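# Six arms lay a framed panel across two sawhorses

## Task

Set the framed panel down so it spans both sawhorses and sits over most of the upper surface of each sawhorse beam.

## Robot and tools

Robots: six identical i2rt Big YAM arms, arm1 to arm6. Each has six joints, a two-finger gripper and a wrist camera (arm1_cam_wrist ... arm6_cam_wrist). cam_high is fixed in the room. All images are 896x504. Foot positions (scene frame, m): arm1 (-0.408, +1.012, 0.852), arm2 (+0.330, +0.994, 0.817), arm3 (-0.312, -1.000, 0.836), arm4 (+0.414, -1.021, 0.889), arm5 (+1.473, +0.038, 0.503), arm6 (-1.473, -0.059, 0.465). arm1 and arm2 face -y, arm3 and arm4 face +y, arm5 faces -x, arm6 faces +x. A hand can reach roughly 1.0 m from its joint-1 axis. A loose object may occasionally be nudged by an outside push.

Frame: a single scene frame shared by all arms, origin on the floor, +z upward, lengths in metres. The hand point lies between the finger pads, about 1 cm short of the tips. The fingers extend along the hand's +z axis and close along its y axis. Quaternions are written w first.

move: every argument is optional. Give one object per arm you want to command (keys arm1..arm6), plus an optional cameras list. An arm you omit keeps whatever it was last told. Inside an arm's object:
- joints: absolute targets by name. joint1_rad -2.879..2.879 turns the arm about its foot, positive counter-clockwise seen from above, 0 pointing along the foot's +x. joint2_rad 0..3.141 is the shoulder: 0 is upper arm back and roughly level, larger lifts it up and then forward. joint3_rad 0..3.019 is the elbow: 0 is folded, larger opens it. joint4_rad -1.692..1.57 pitches the hand, positive tilts the fingers up. joint5_rad -1.57..1.57 swings the hand sideways, positive to the arm's right. joint6_rad -2.094..2.094 rolls the hand, positive clockwise seen from behind. gripper_m 0..0.093 is the fingertip gap in metres.
- target: one list of 7 numbers [x, y, z, qw, qx, qy, qz]. It is an absolute hand pose in the scene frame, in metres, in the same form as the printed hand line. The hand travels in a straight line to it, starting from its current hand_target.
- speed: the top speed of that path in m/s, 0.002..0.5, default 0.25. Rotation is capped at twice that value in rad/s. speed is refused unless target is given. When target is used, joints may contain only gripper_m.

All motions in one call start together. Every hand path in the call finishes at the same moment, paced by the slowest one. A path lasts 0.5 to 10 s and is cut off at 10 s; no action runs past 15 s. Paths do not avoid obstacles or other arms. Hands lag, drift and can overshoot the speed, most of all near full stretch, and often end a centimetre or more off. Joint-space moves can sweep wide arcs. An unknown key makes a call invalid; an out-of-range value gets it refused. After a refusal, or a stop that blocks a call, the remaining move/wait/finished_scene calls in that reply do not run in this scene.

wait: seconds 0..10 plus optional cameras. Nothing new is commanded; it returns full state and images.

zoom_image: camera name and region [x0, y0, x1, y1] in pixels, origin top-left, at most 504 by 504. It works only on a camera present in the latest images.

finished_scene: scene = the current scene number. It ends the scene for good, and the panel must stay in place with no robot holding it. After ending the first scene, make no further calls in that reply.

Reading results: the move line gives each moved arm as done or its worst status. joint_status and hand_status explain how each motion ended:
- off_target: stopped short and may still be pushing.
- time_out: the joints keep nearby targets and keep pushing; to relax one, send it its reported position.
- not_followed, joint command not followed or pose unreachable: the self/inter-arm clearance check held the arm back. A gripper command in the same call still runs, and the arm may keep retrying.
- limit_stop_at_motor_heat: resend that target.
on_its_own lists uncommanded activity; its held at value is a target, not a reading. Arms listed under as last shown were not commanded, so their lines are repeated. Images can trail the state slightly; the pictures line gives their order. hand_target is the pose at the commanded joint targets, and under load the hand may stop short of it. Joint velocities are in rad/s (gripper m/s), and within noise means the arm is still. Joint torques are in N m, include gravity and per-unit offsets, and joints 3 and 4 wrap at ±28.

Gripper: on a rigid part held at full force, the reading can be up to 0.005 below the part width or up to 0.002 above it. Closed on nothing it reads 0 to 0.003. In free air it reads a fixed amount of up to 0.003 wide. A target about 0.005 below the contact reading gives full force, roughly 50-64 N per pad. To release, command well above the reading.

Avoid: robots pressing hard on each other, which fails the scene. This includes one gripper closing on another arm's fingers. The clearance check may react too late and does not guard fingers, gripper housings or wrist cameras. Also avoid hard hits on fixed or heavy things, letting the panel fall far, releasing it while moving, and knocking anything onto the floor or out of the work area. An arm in contact keeps pushing. Long holds, stretched poses or pushing at unreachable targets heat the motors: MOTOR HOT appears at 85 °C, and at 100 °C an OVER-TEMPERATURE FAULT drops the arm for 30-60 s or more. The scene keeps running while you think, with the last commands held.

Each tool is called by a JSON object that holds its "method" and its "body".

## Session

{"method": "move", "body": {}}

Scene clock: 0.00 s.
Joint torques (N m): no reading
Heat: arm1: hottest joint2_rad 33 °C; arm2: hottest joint1_rad 32 °C; arm3: hottest joint6_rad 31 °C; arm4: hottest joint6_rad 32 °C; arm5: hottest joint1_rad 33 °C; arm6: hottest joint2_rad 31 °C.
Joint velocities: within noise
arm1.joint_positions: joint1_rad=+0.120 joint2_rad=+0.540 joint3_rad=+1.357 joint4_rad=-1.534 joint5_rad=+0.152 joint6_rad=-0.488 gripper_m=+0.09396
arm1.joint_status: not commanded
arm1.hand: x=-0.4132 y=+0.8296 z=+1.3519 quat_wxyz=(-0.185, -0.440, -0.795, +0.374) (m; scene frame)
arm1.hand_target: x=-0.4137 y=+0.8318 z=+1.3620 quat_wxyz=(-0.191, -0.439, -0.790, +0.383) (m; scene frame)
arm1.hand_status: not commanded
arm2.joint_positions: joint1_rad=-0.156 joint2_rad=+0.570 joint3_rad=+1.448 joint4_rad=-1.233 joint5_rad=-0.200 joint6_rad=+0.443 gripper_m=+0.09396
arm2.joint_status: not commanded
arm2.hand: x=+0.3161 y=+0.7778 z=+1.4174 quat_wxyz=(-0.494, -0.710, -0.408, +0.291) (m; scene frame)
arm2.hand_target: x=+0.3170 y=+0.7814 z=+1.4275 quat_wxyz=(-0.501, -0.704, -0.406, +0.298) (m; scene frame)
arm2.hand_status: not commanded
arm3.joint_positions: joint1_rad=+0.193 joint2_rad=+0.470 joint3_rad=+1.457 joint4_rad=-1.193 joint5_rad=+0.176 joint6_rad=+0.268 gripper_m=+0.09396
arm3.joint_status: not commanded
arm3.hand: x=-0.3095 y=-0.8211 z=+1.4639 quat_wxyz=(-0.384, +0.487, -0.610, -0.494) (m; scene frame)
arm3.hand_target: x=-0.3086 y=-0.8256 z=+1.4721 quat_wxyz=(-0.387, +0.482, -0.606, -0.501) (m; scene frame)
arm3.hand_status: not commanded
arm4.joint_positions: joint1_rad=-0.131 joint2_rad=+0.477 joint3_rad=+1.382 joint4_rad=-1.293 joint5_rad=-0.215 joint6_rad=+0.128 gripper_m=+0.09396
arm4.joint_status: not commanded
arm4.hand: x=+0.4217 y=-0.8445 z=+1.4633 quat_wxyz=(-0.357, +0.513, -0.646, -0.439) (m; scene frame)
arm4.hand_target: x=+0.4208 y=-0.8484 z=+1.4758 quat_wxyz=(-0.366, +0.510, -0.638, -0.446) (m; scene frame)
arm4.hand_status: not commanded
arm5.joint_positions: joint1_rad=+0.326 joint2_rad=+0.619 joint3_rad=+1.375 joint4_rad=-1.335 joint5_rad=+0.206 joint6_rad=-0.432 gripper_m=+0.09396
arm5.joint_status: not commanded
arm5.hand: x=+1.2327 y=+0.0074 z=+1.0348 quat_wxyz=(-0.125, +0.839, +0.259, -0.462) (m; scene frame)
arm5.hand_target: x=+1.2352 y=+0.0081 z=+1.0450 quat_wxyz=(-0.126, +0.834, +0.256, -0.472) (m; scene frame)
arm5.hand_status: not commanded
arm6.joint_positions: joint1_rad=+0.381 joint2_rad=+0.618 joint3_rad=+1.402 joint4_rad=-1.171 joint5_rad=-0.118 joint6_rad=-0.340 gripper_m=+0.09396
arm6.joint_status: not commanded
arm6.hand: x=-1.2475 y=+0.0631 z=+1.0445 quat_wxyz=(-0.552, +0.332, -0.762, -0.061) (m; scene frame)
arm6.hand_target: x=-1.2505 y=+0.0620 z=+1.0577 quat_wxyz=(-0.564, +0.330, -0.754, -0.061) (m; scene frame)
arm6.hand_status: not commanded
pictures: arm1_cam_wrist, arm2_cam_wrist, arm3_cam_wrist, arm4_cam_wrist, arm5_cam_wrist, arm6_cam_wrist, cam_high

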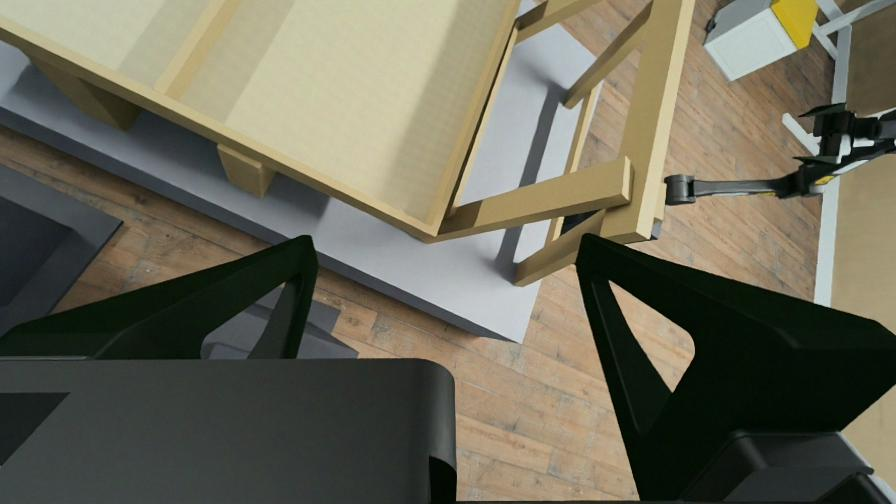

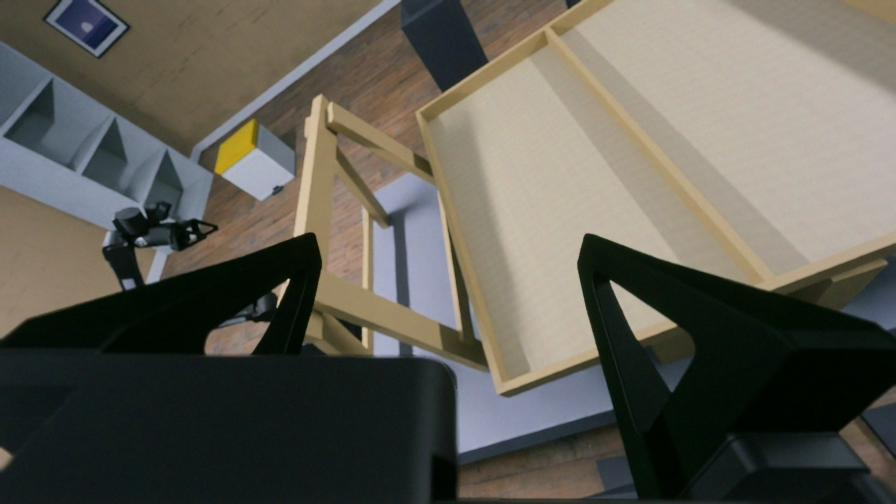

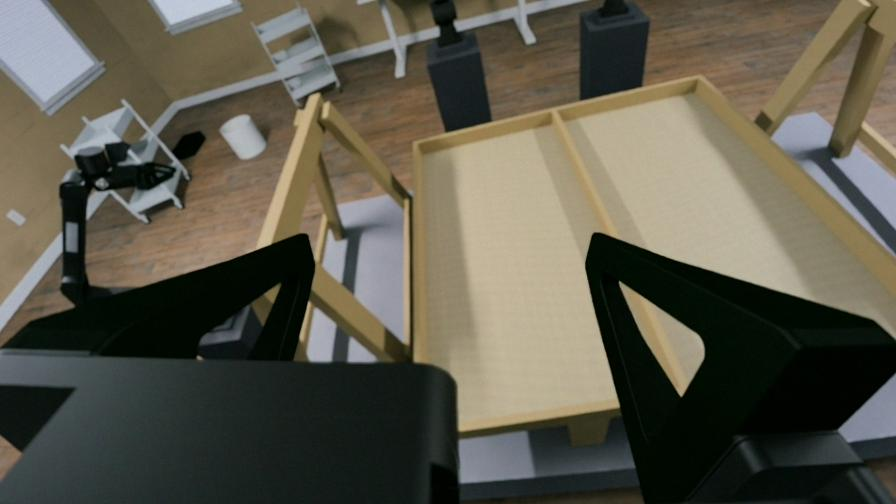

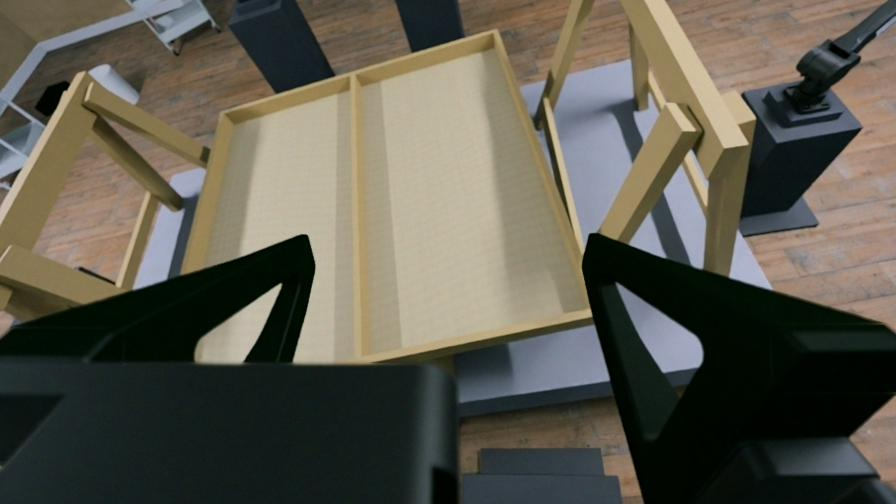

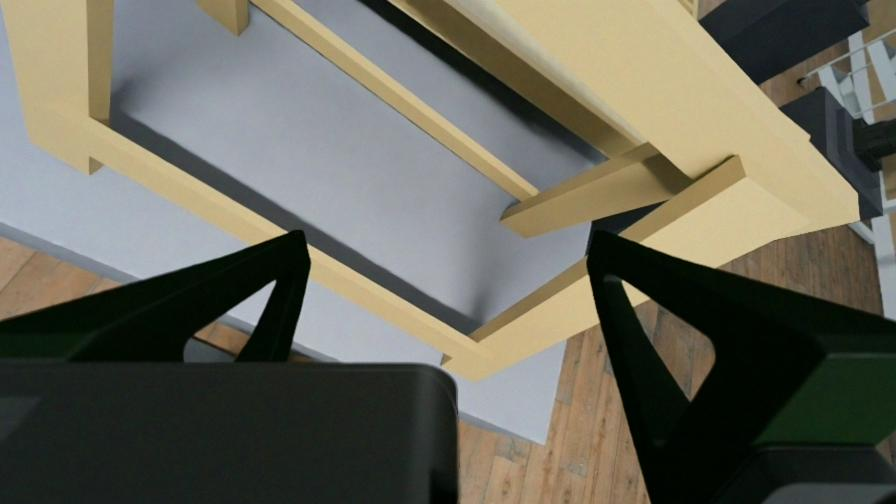

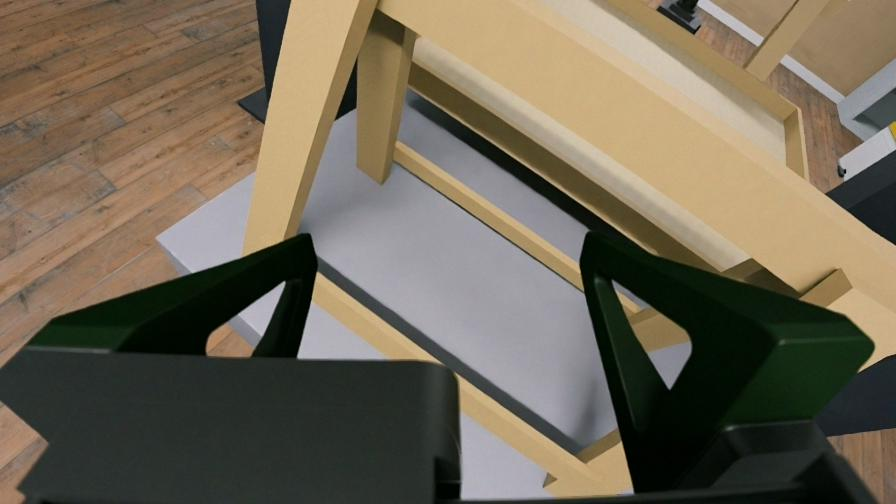

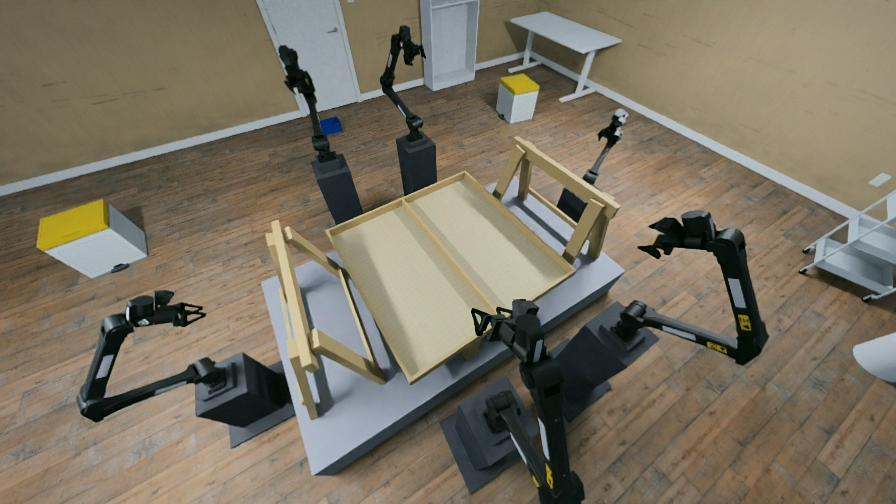

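{"method": "zoom_image", "body": {"camera": "cam_high", "region": [240, 100, 640, 480]}}

{"method": "zoom_image", "body": {"camera": "arm1_cam_wrist", "region": [0, 0, 504, 350]}}

{"method": "zoom_image", "body": {"camera": "arm6_cam_wrist", "region": [392, 0, 896, 504]}}

Scaled by 1.260.

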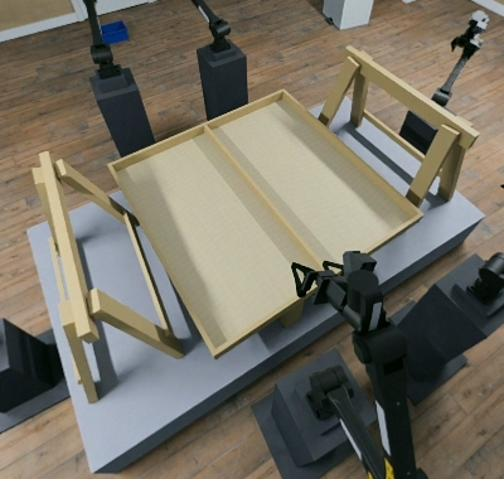

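Scaled by 1.000.

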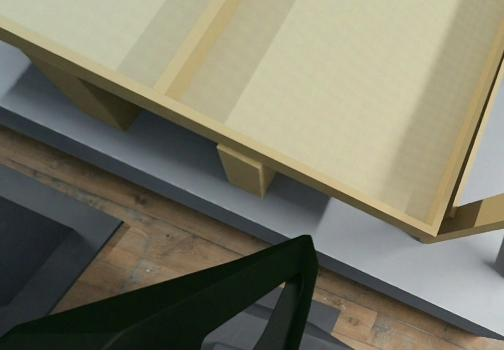

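Scaled by 1.000.

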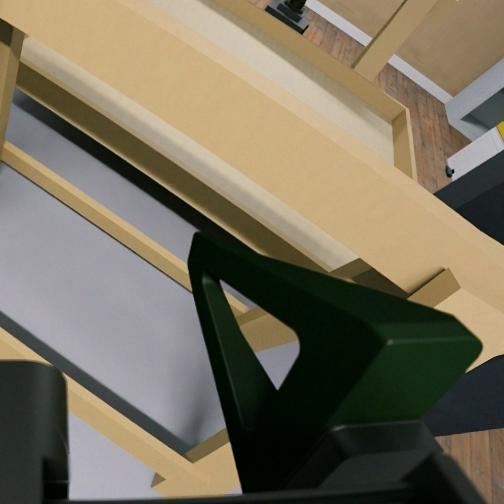

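{"method": "move", "body": {"arm1": {"target":[-0.40,0.66,1.0,0,0,1,0]}, "arm2": {"target":[0.35,0.66,1.0,0,1,0,0]}, "arm3": {"target":[-0.33,-0.66,1.0,0,0,1,0]}, "arm4": {"target":[0.40,-0.66,1.0,0,1,0,0]}}}

Scene clock: 10.37 s.
Joint torques (N m): arm1=[1.08 -8.06 9.4 0.96 0.1 -0.15] | arm2=[-1.85 -4.78 7.86 0.65 0.15 0.11] | arm3=[-1.61 -8.76 8.02 0.95 -0.1 -0.03] | arm4=[1.9 -7.41 8.85 0.25 -0.03 -0.11] | arm5=[0.5 1.96 11.95 1.98 0.06 0.09] | arm6=[1.9 2.73 8.76 2.09 0.04 -0.07]
Heat: arm1: hottest joint2_rad 33 °C; arm2: hottest joint1_rad 32 °C; arm3: hottest joint6_rad 31 °C; arm4: hottest joint6_rad 31 °C; arm5: hottest joint1_rad 33 °C; arm6: hottest joint2_rad 31 °C.
move: arm1 done; arm2 done; arm3 done; arm4 done
Joint velocities: within noise
arm1.joint_positions: joint1_rad=-0.001 joint2_rad=+1.288 joint3_rad=+0.977 joint4_rad=-1.270 joint5_rad=+0.008 joint6_rad=-1.530 gripper_m=+0.09396
arm1.joint_status: not commanded
arm1.hand: x=-0.4030 y=+0.6693 z=+0.9995 quat_wxyz=(-0.001, -0.009, -1.000, -0.007) (m; scene frame)
arm1.hand_target: x=-0.4000 y=+0.6602 z=+1.0001 quat_wxyz=(+0.000, +0.000, -1.000, +0.000) (m; scene frame)
arm1.hand_status: done (0.010 m and 1.2 deg from the pose sent, 0.391 m and 74.7 deg at the start)
arm2.joint_positions: joint1_rad=+0.137 joint2_rad=+1.219 joint3_rad=+1.028 joint4_rad=-1.372 joint5_rad=+0.001 joint6_rad=+1.621 gripper_m=+0.09396
arm2.joint_status: not commanded
arm2.hand: x=+0.3522 y=+0.6624 z=+1.0049 quat_wxyz=(-0.003, -1.000, -0.009, +0.001) (m; scene frame)
arm2.hand_target: x=+0.3500 y=+0.6601 z=+1.0000 quat_wxyz=(+0.000, -1.000, +0.000, +0.000) (m; scene frame)
arm2.hand_status: done (0.006 m and 1.1 deg from the pose sent, 0.435 m and 89.5 deg at the start)
arm3.joint_positions: joint1_rad=+0.079 joint2_rad=+1.233 joint3_rad=+0.997 joint4_rad=-1.318 joint5_rad=+0.009 joint6_rad=+1.620 gripper_m=+0.09396
arm3.joint_status: not commanded
arm3.hand: x=-0.3351 y=-0.6619 z=+1.0039 quat_wxyz=(-0.001, +0.015, -1.000, -0.001) (m; scene frame)
arm3.hand_target: x=-0.3300 y=-0.6601 z=+1.0000 quat_wxyz=(+0.000, +0.000, -1.000, +0.000) (m; scene frame)
arm3.hand_status: done (0.007 m and 1.7 deg from the pose sent, 0.492 m and 104.9 deg at the start)
arm4.joint_positions: joint1_rad=+0.145 joint2_rad=+1.380 joint3_rad=+0.940 joint4_rad=-1.158 joint5_rad=-0.001 joint6_rad=-1.520 gripper_m=+0.09397
arm4.joint_status: not commanded
arm4.hand: x=+0.4027 y=-0.6667 z=+0.9966 quat_wxyz=(+0.009, +1.000, -0.009, +0.000) (m; scene frame)
arm4.hand_target: x=+0.4000 y=-0.6602 z=+1.0000 quat_wxyz=(+0.000, +1.000, +0.000, +0.000) (m; scene frame)
arm4.hand_status: done (0.008 m and 1.5 deg from the pose sent, 0.499 m and 118.3 deg at the start)
arm5, arm6: as last shown
arm6.hand_target: x=-1.2505 y=+0.0620 z=+1.0578 quat_wxyz=(-0.564, +0.330, -0.754, -0.061) (m; scene frame)
pictures: arm1_cam_wrist, arm2_cam_wrist, arm3_cam_wrist, arm4_cam_wrist, arm5_cam_wrist, arm6_cam_wrist, cam_high

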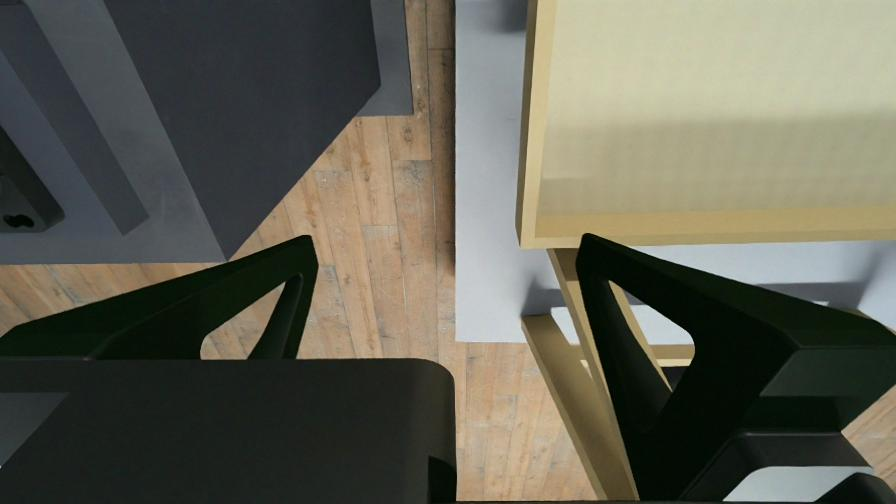

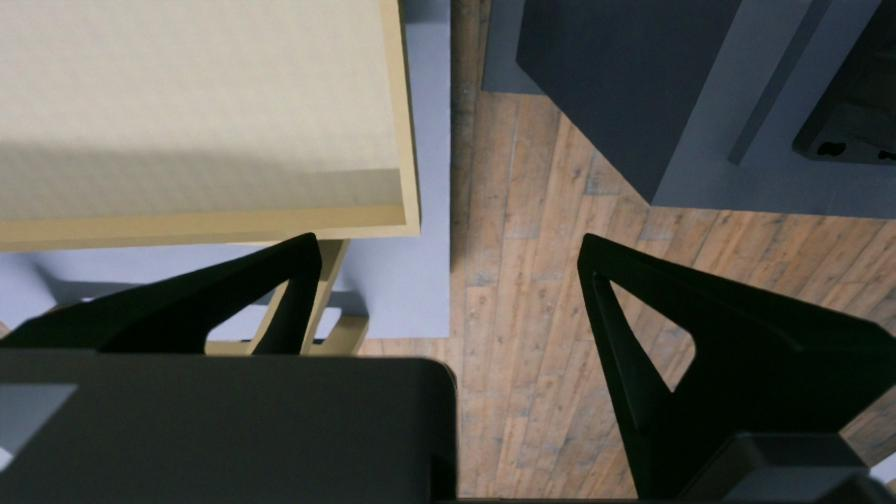

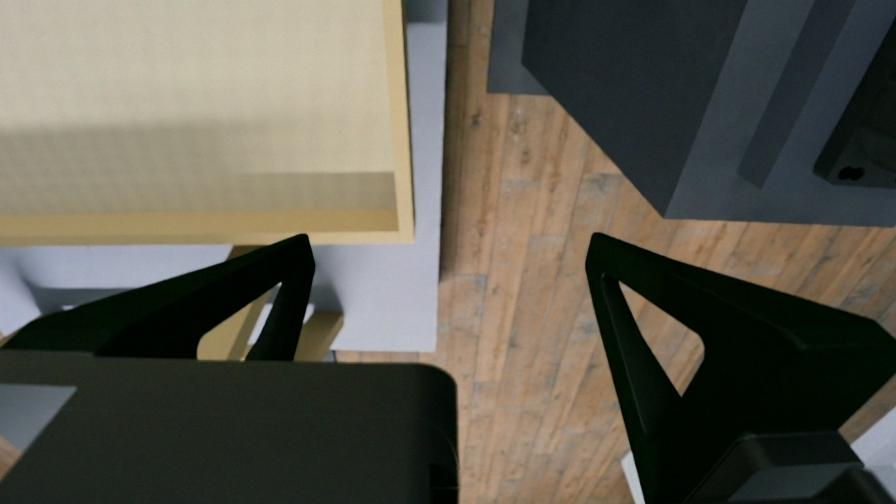

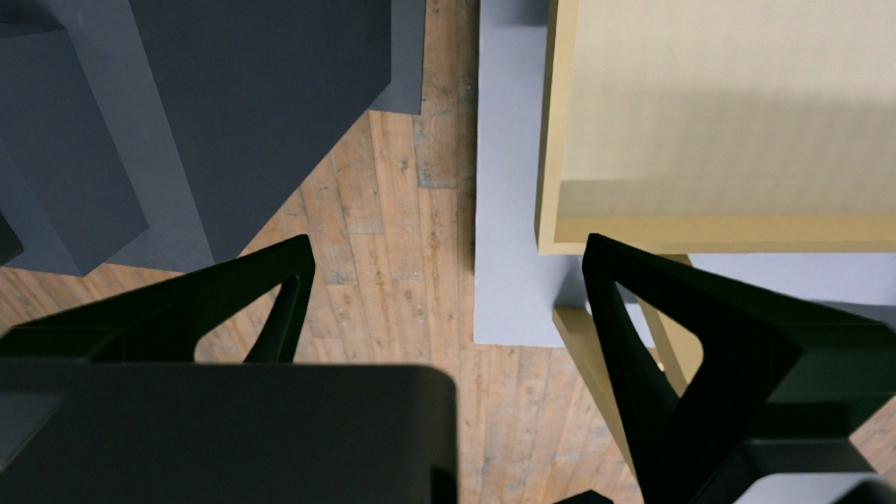

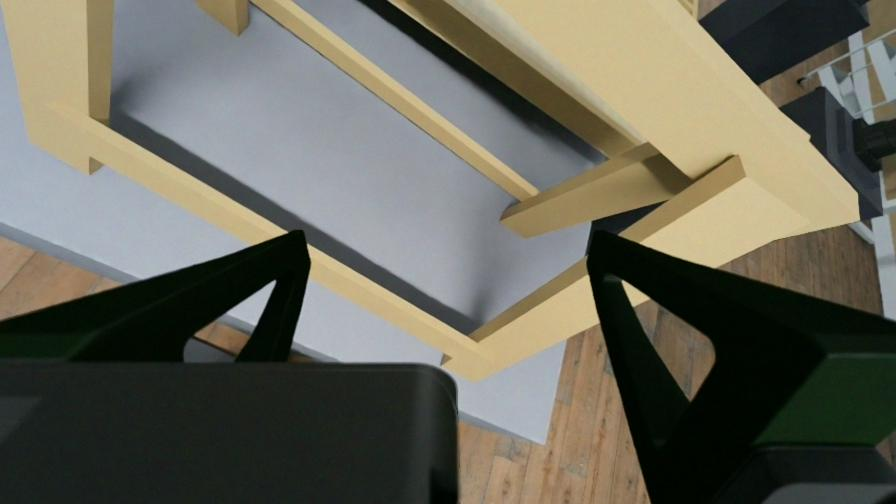

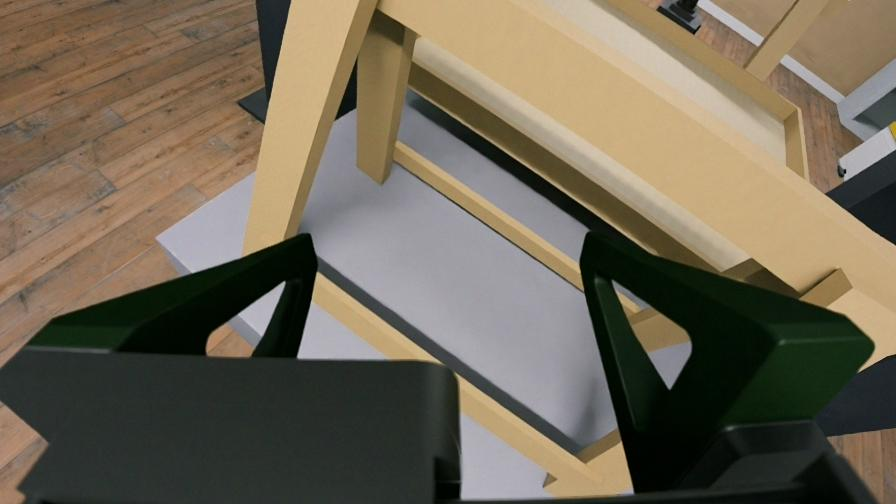

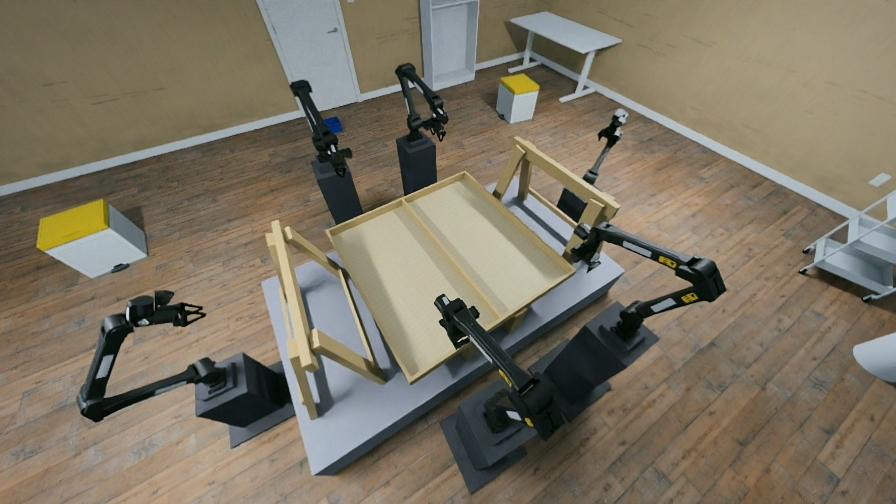

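{"method": "move", "body": {"arm1": {"target":[-0.40,0.572,0.74,0,-0.03,1,0]}, "arm2": {"target":[0.35,0.605,0.74,0,1,0.03,0]}, "arm3": {"target":[-0.33,-0.608,0.74,0,-0.03,1,0]}, "arm4": {"target":[0.40,-0.557,0.74,0,1,0.03,0]}}}

Scene clock: 13.33 s.
Joint torques (N m): arm1=[0.15 -12.92 6.54 0.91 0.09 -0.14] | arm2=[-1.85 -8.7 5.81 0.53 0.15 -0.11] | arm3=[-1.67 -13.57 5.98 0.92 -0.1 -0.25] | arm4=[1.03 -12.57 6.86 0.21 -0.07 -0.09] | arm5=[0.5 1.85 11.93 1.96 0.06 0.09] | arm6=[1.9 2.73 8.77 2.1 0.03 -0.07]
Heat: arm1: hottest joint2_rad 33 °C; arm2: hottest joint1_rad 32 °C; arm3: hottest joint6_rad 31 °C; arm4: hottest joint6_rad 31 °C; arm5: hottest joint1_rad 33 °C; arm6: hottest joint2_rad 31 °C.
move: arm1 off_target; arm2 done; arm3 off_target; arm4 off_target
Joint velocities: within noise
arm1.joint_positions: joint1_rad=-0.001 joint2_rad=+1.937 joint3_rad=+0.949 joint4_rad=-0.596 joint5_rad=+0.009 joint6_rad=-1.603 gripper_m=+0.09396
arm1.joint_status: not commanded
arm1.hand: x=-0.3986 y=+0.5853 z=+0.7435 quat_wxyz=(-0.001, +0.028, -1.000, -0.009) (m; scene frame)
arm1.hand_target: x=-0.4001 y=+0.5723 z=+0.7403 quat_wxyz=(+0.000, +0.030, -1.000, +0.000) (m; scene frame)
arm1.hand_status: off_target (0.014 m and 1.0 deg from the pose sent, 0.277 m and 4.5 deg at the start)
arm2.joint_positions: joint1_rad=+0.130 joint2_rad=+1.774 joint3_rad=+0.815 joint4_rad=-0.616 joint5_rad=+0.001 joint6_rad=+1.573 gripper_m=+0.09396
arm2.joint_status: not commanded
arm2.hand: x=+0.3527 y=+0.6116 z=+0.7432 quat_wxyz=(+0.003, -1.000, -0.029, +0.001) (m; scene frame)
arm2.hand_target: x=+0.3501 y=+0.6052 z=+0.7401 quat_wxyz=(+0.000, -1.000, -0.030, +0.000) (m; scene frame)
arm2.hand_status: done (0.008 m and 0.4 deg from the pose sent, 0.271 m and 2.4 deg at the start)
arm3.joint_positions: joint1_rad=+0.068 joint2_rad=+1.815 joint3_rad=+0.809 joint4_rad=-0.565 joint5_rad=+0.009 joint6_rad=+1.573 gripper_m=+0.09396
arm3.joint_status: not commanded
arm3.hand: x=-0.3359 y=-0.6181 z=+0.7408 quat_wxyz=(-0.002, +0.033, -0.999, +0.008) (m; scene frame)
arm3.hand_target: x=-0.3300 y=-0.6082 z=+0.7402 quat_wxyz=(+0.000, +0.030, -1.000, +0.000) (m; scene frame)
arm3.hand_status: off_target (0.012 m and 1.0 deg from the pose sent, 0.269 m and 1.7 deg at the start)
arm4.joint_positions: joint1_rad=+0.145 joint2_rad=+2.088 joint3_rad=+1.023 joint4_rad=-0.551 joint5_rad=+0.000 joint6_rad=-1.590 gripper_m=+0.09397
arm4.joint_status: not commanded
arm4.hand: x=+0.3998 y=-0.5777 z=+0.7369 quat_wxyz=(+0.018, +1.000, +0.026, +0.000) (m; scene frame)
arm4.hand_target: x=+0.4000 y=-0.5575 z=+0.7406 quat_wxyz=(+0.000, +1.000, +0.030, +0.000) (m; scene frame)
arm4.hand_status: off_target (0.021 m and 2.1 deg from the pose sent, 0.279 m and 4.6 deg at the start)
arm5, arm6: as last shown
pictures: arm1_cam_wrist, arm2_cam_wrist, arm3_cam_wrist, arm4_cam_wrist, arm5_cam_wrist, arm6_cam_wrist, cam_high

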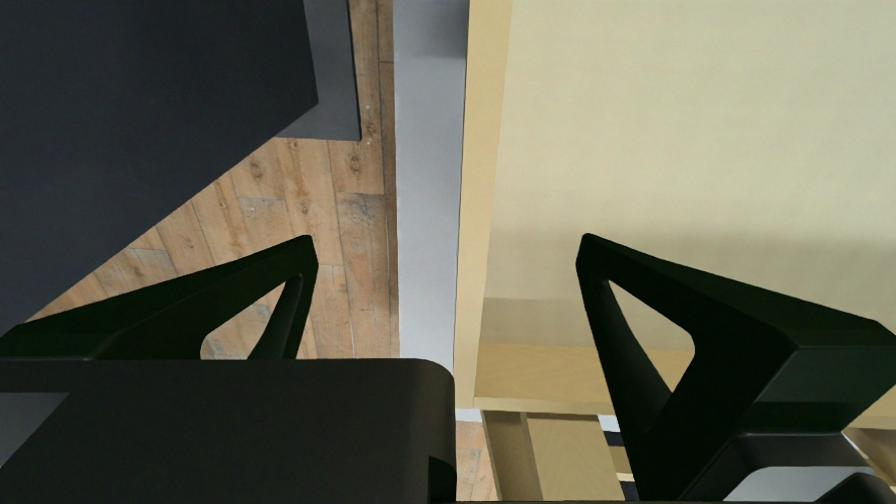

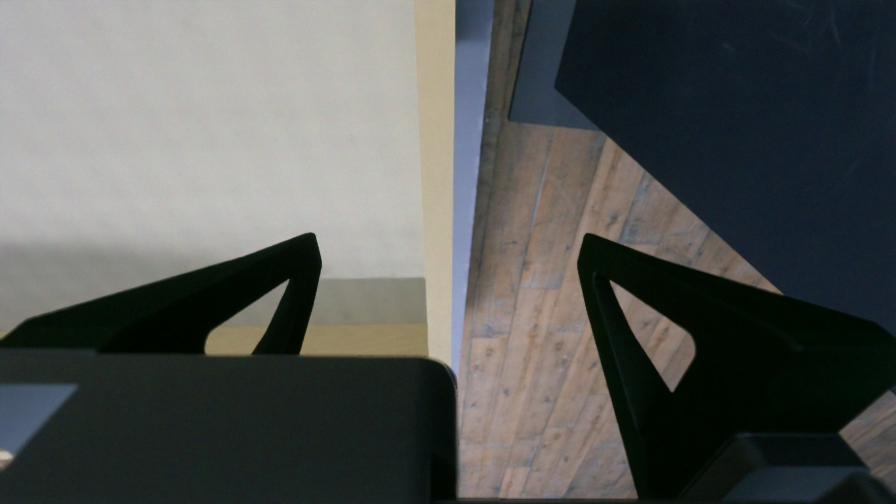

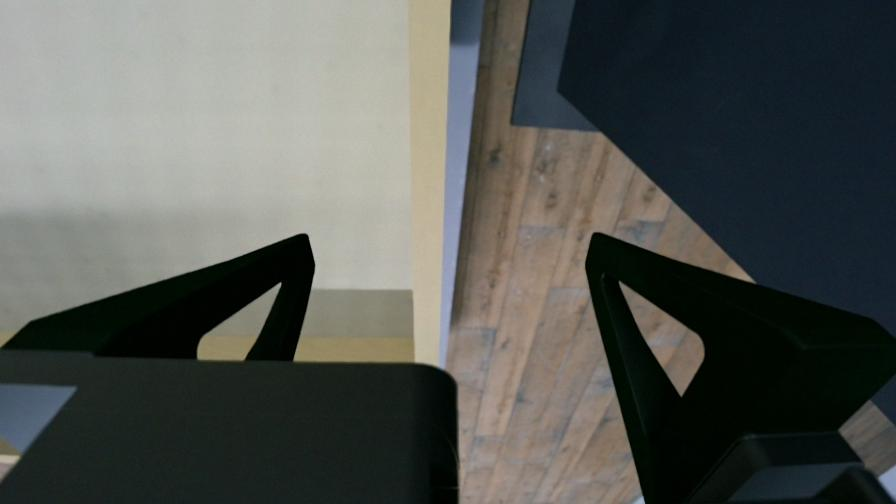

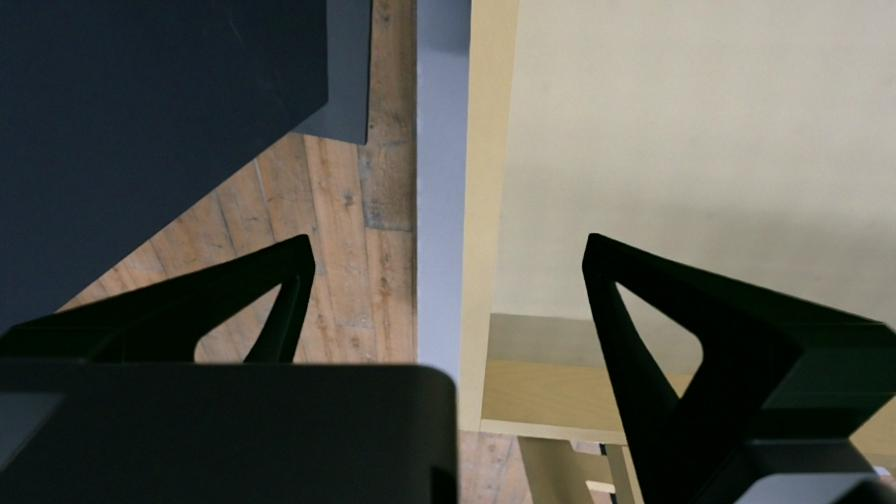

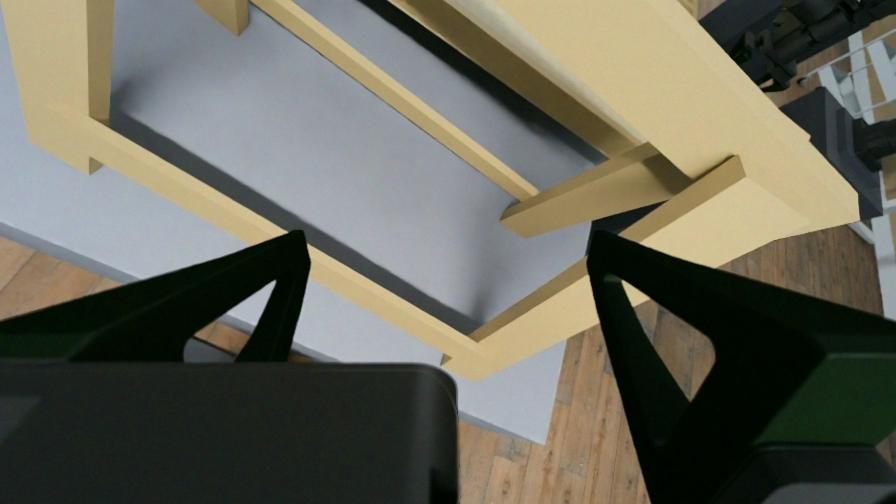

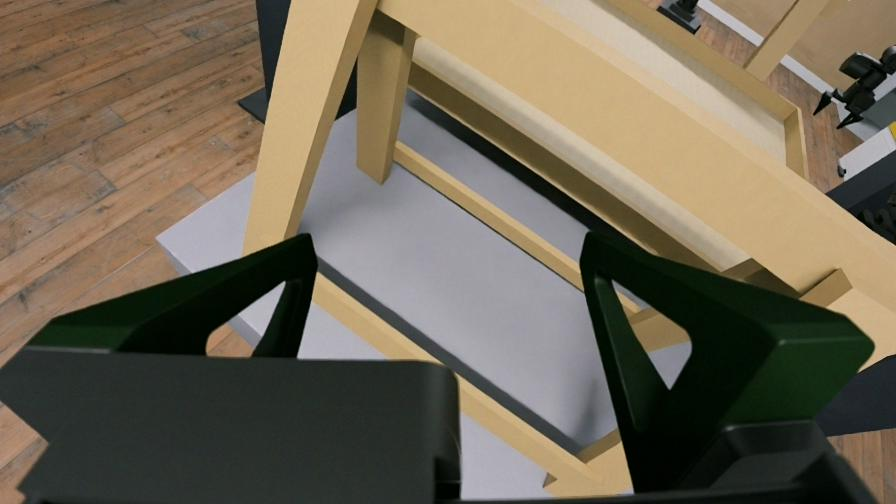

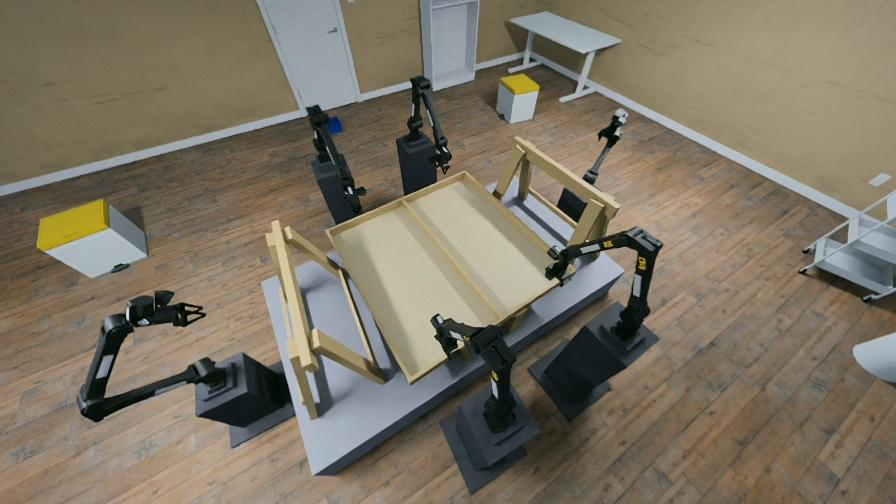

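{"method": "move", "body": {"arm1": {"target":[-0.40,0.557,0.67,0,-0.03,1,0],"speed":0.1}, "arm2": {"target":[0.35,0.602,0.67,0,1,0.03,0],"speed":0.1}, "arm3": {"target":[-0.33,-0.598,0.67,0,-0.03,1,0],"speed":0.1}, "arm4": {"target":[0.40,-0.545,0.67,0,1,0.03,0],"speed":0.1}}}

Scene clock: 15.37 s.
Joint torques (N m): arm1=[-0.03 -13.74 5.45 0.95 0.09 -0.15] | arm2=[-1.9 -9.47 4.94 0.59 0.15 -0.11] | arm3=[-1.61 -14.45 5.2 0.92 -0.1 -0.24] | arm4=[0.79 -13.57 5.52 0.24 -0.06 -0.08] | arm5=[0.5 1.85 11.93 1.96 0.06 0.09] | arm6=[1.9 2.73 8.77 2.1 0.04 -0.07]
Heat: arm1: hottest joint2_rad 33 °C; arm2: hottest joint1_rad 32 °C; arm3: hottest joint6_rad 31 °C; arm4: hottest joint6_rad 31 °C; arm5: hottest joint1_rad 33 °C; arm6: hottest joint2_rad 31 °C.
move: arm1 off_target; arm2 done; arm3 off_target; arm4 off_target
Joint velocities: within noise
arm1.joint_positions: joint1_rad=-0.001 joint2_rad=+2.124 joint3_rad=+1.013 joint4_rad=-0.467 joint5_rad=+0.009 joint6_rad=-1.606 gripper_m=+0.09396
arm1.joint_status: not commanded
arm1.hand: x=-0.3975 y=+0.5668 z=+0.6774 quat_wxyz=(-0.001, +0.029, -1.000, -0.005) (m; scene frame)
arm1.hand_target: x=-0.4001 y=+0.5573 z=+0.6703 quat_wxyz=(+0.000, +0.030, -1.000, +0.000) (m; scene frame)
arm1.hand_status: off_target (0.013 m and 0.6 deg from the pose sent, 0.079 m and 1.0 deg at the start)
arm2.joint_positions: joint1_rad=+0.129 joint2_rad=+1.964 joint3_rad=+0.815 joint4_rad=-0.430 joint5_rad=+0.001 joint6_rad=+1.573 gripper_m=+0.09396
arm2.joint_status: not commanded
arm2.hand: x=+0.3524 y=+0.6107 z=+0.6739 quat_wxyz=(+0.005, -1.000, -0.029, +0.001) (m; scene frame)
arm2.hand_target: x=+0.3499 y=+0.6022 z=+0.6701 quat_wxyz=(+0.000, -1.000, -0.030, +0.000) (m; scene frame)
arm2.hand_status: done (0.010 m and 0.6 deg from the pose sent, 0.074 m and 0.4 deg at the start)
arm3.joint_positions: joint1_rad=+0.066 joint2_rad=+2.013 joint3_rad=+0.840 joint4_rad=-0.398 joint5_rad=+0.009 joint6_rad=+1.570 gripper_m=+0.09396
arm3.joint_status: not commanded
arm3.hand: x=-0.3360 y=-0.6095 z=+0.6736 quat_wxyz=(-0.002, +0.033, -0.999, +0.007) (m; scene frame)
arm3.hand_target: x=-0.3300 y=-0.5984 z=+0.6703 quat_wxyz=(+0.000, +0.030, -1.000, +0.000) (m; scene frame)
arm3.hand_status: off_target (0.013 m and 0.9 deg from the pose sent, 0.074 m and 1.0 deg at the start)
arm4.joint_positions: joint1_rad=+0.145 joint2_rad=+2.273 joint3_rad=+1.101 joint4_rad=-0.439 joint5_rad=+0.000 joint6_rad=-1.591 gripper_m=+0.09397
arm4.joint_status: not commanded
arm4.hand: x=+0.3992 y=-0.5629 z=+0.6686 quat_wxyz=(+0.016, +1.000, +0.026, +0.000) (m; scene frame)
arm4.hand_target: x=+0.4000 y=-0.5452 z=+0.6706 quat_wxyz=(+0.000, +1.000, +0.030, +0.000) (m; scene frame)
arm4.hand_status: off_target (0.018 m and 1.9 deg from the pose sent, 0.074 m and 2.1 deg at the start)
arm5, arm6: as last shown
pictures: arm1_cam_wrist, arm2_cam_wrist, arm3_cam_wrist, arm4_cam_wrist, arm5_cam_wrist, arm6_cam_wrist, cam_high

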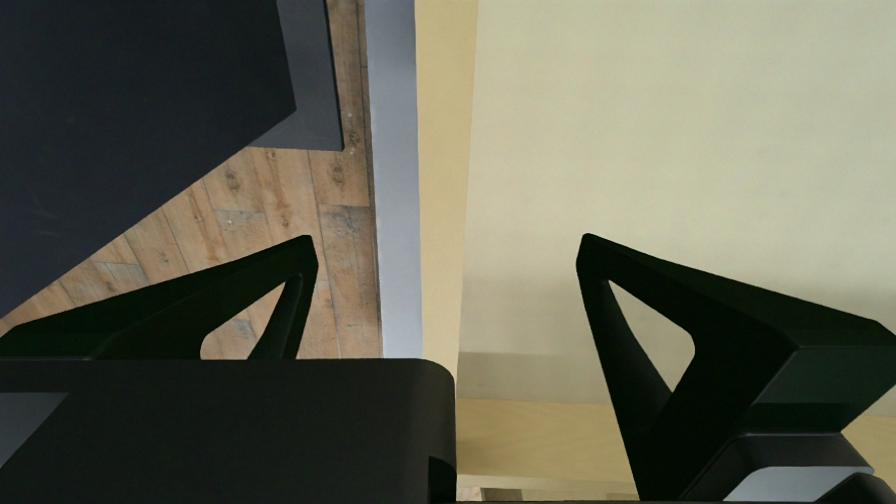

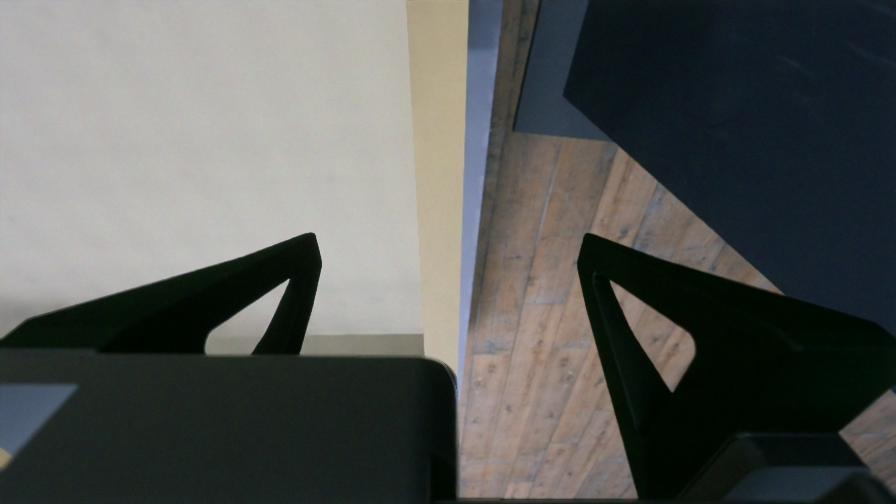

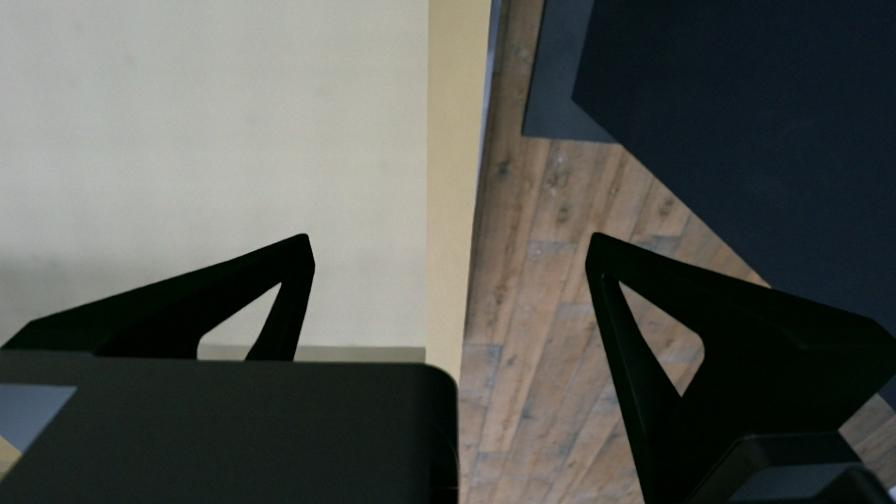

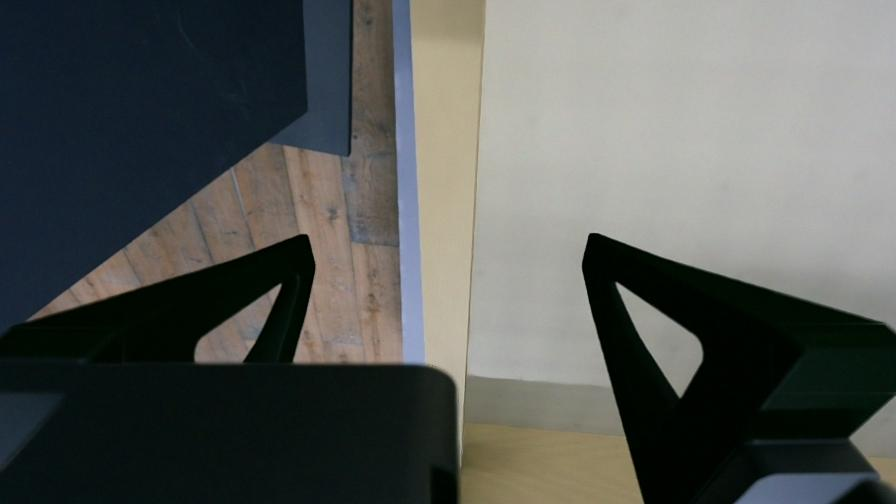

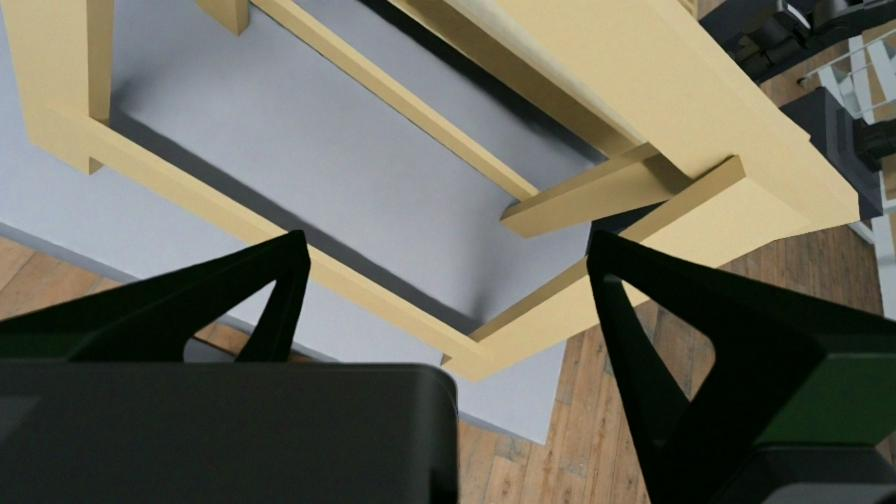

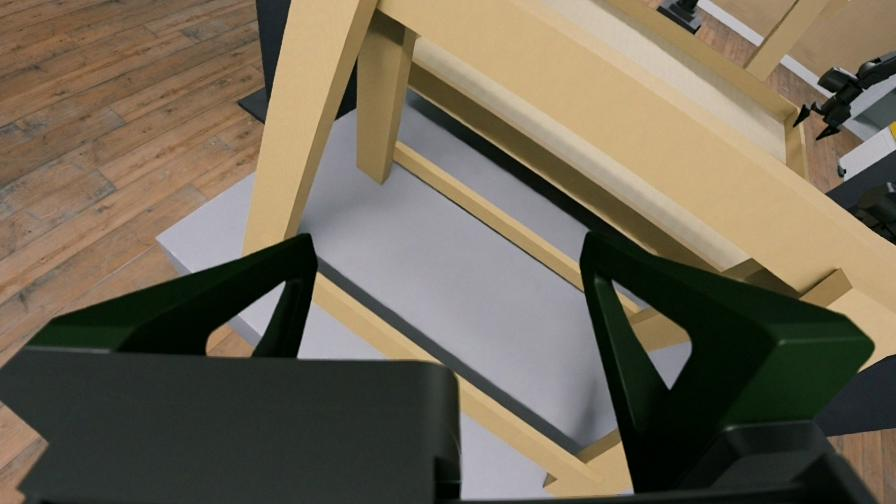

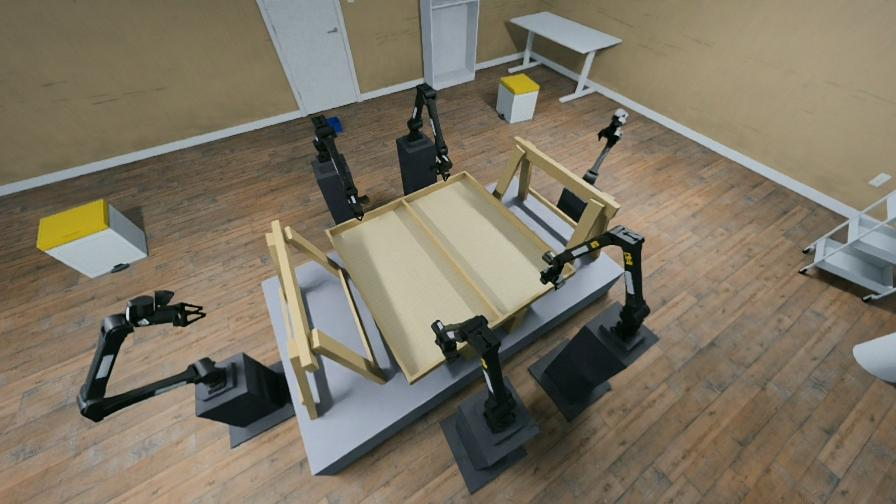

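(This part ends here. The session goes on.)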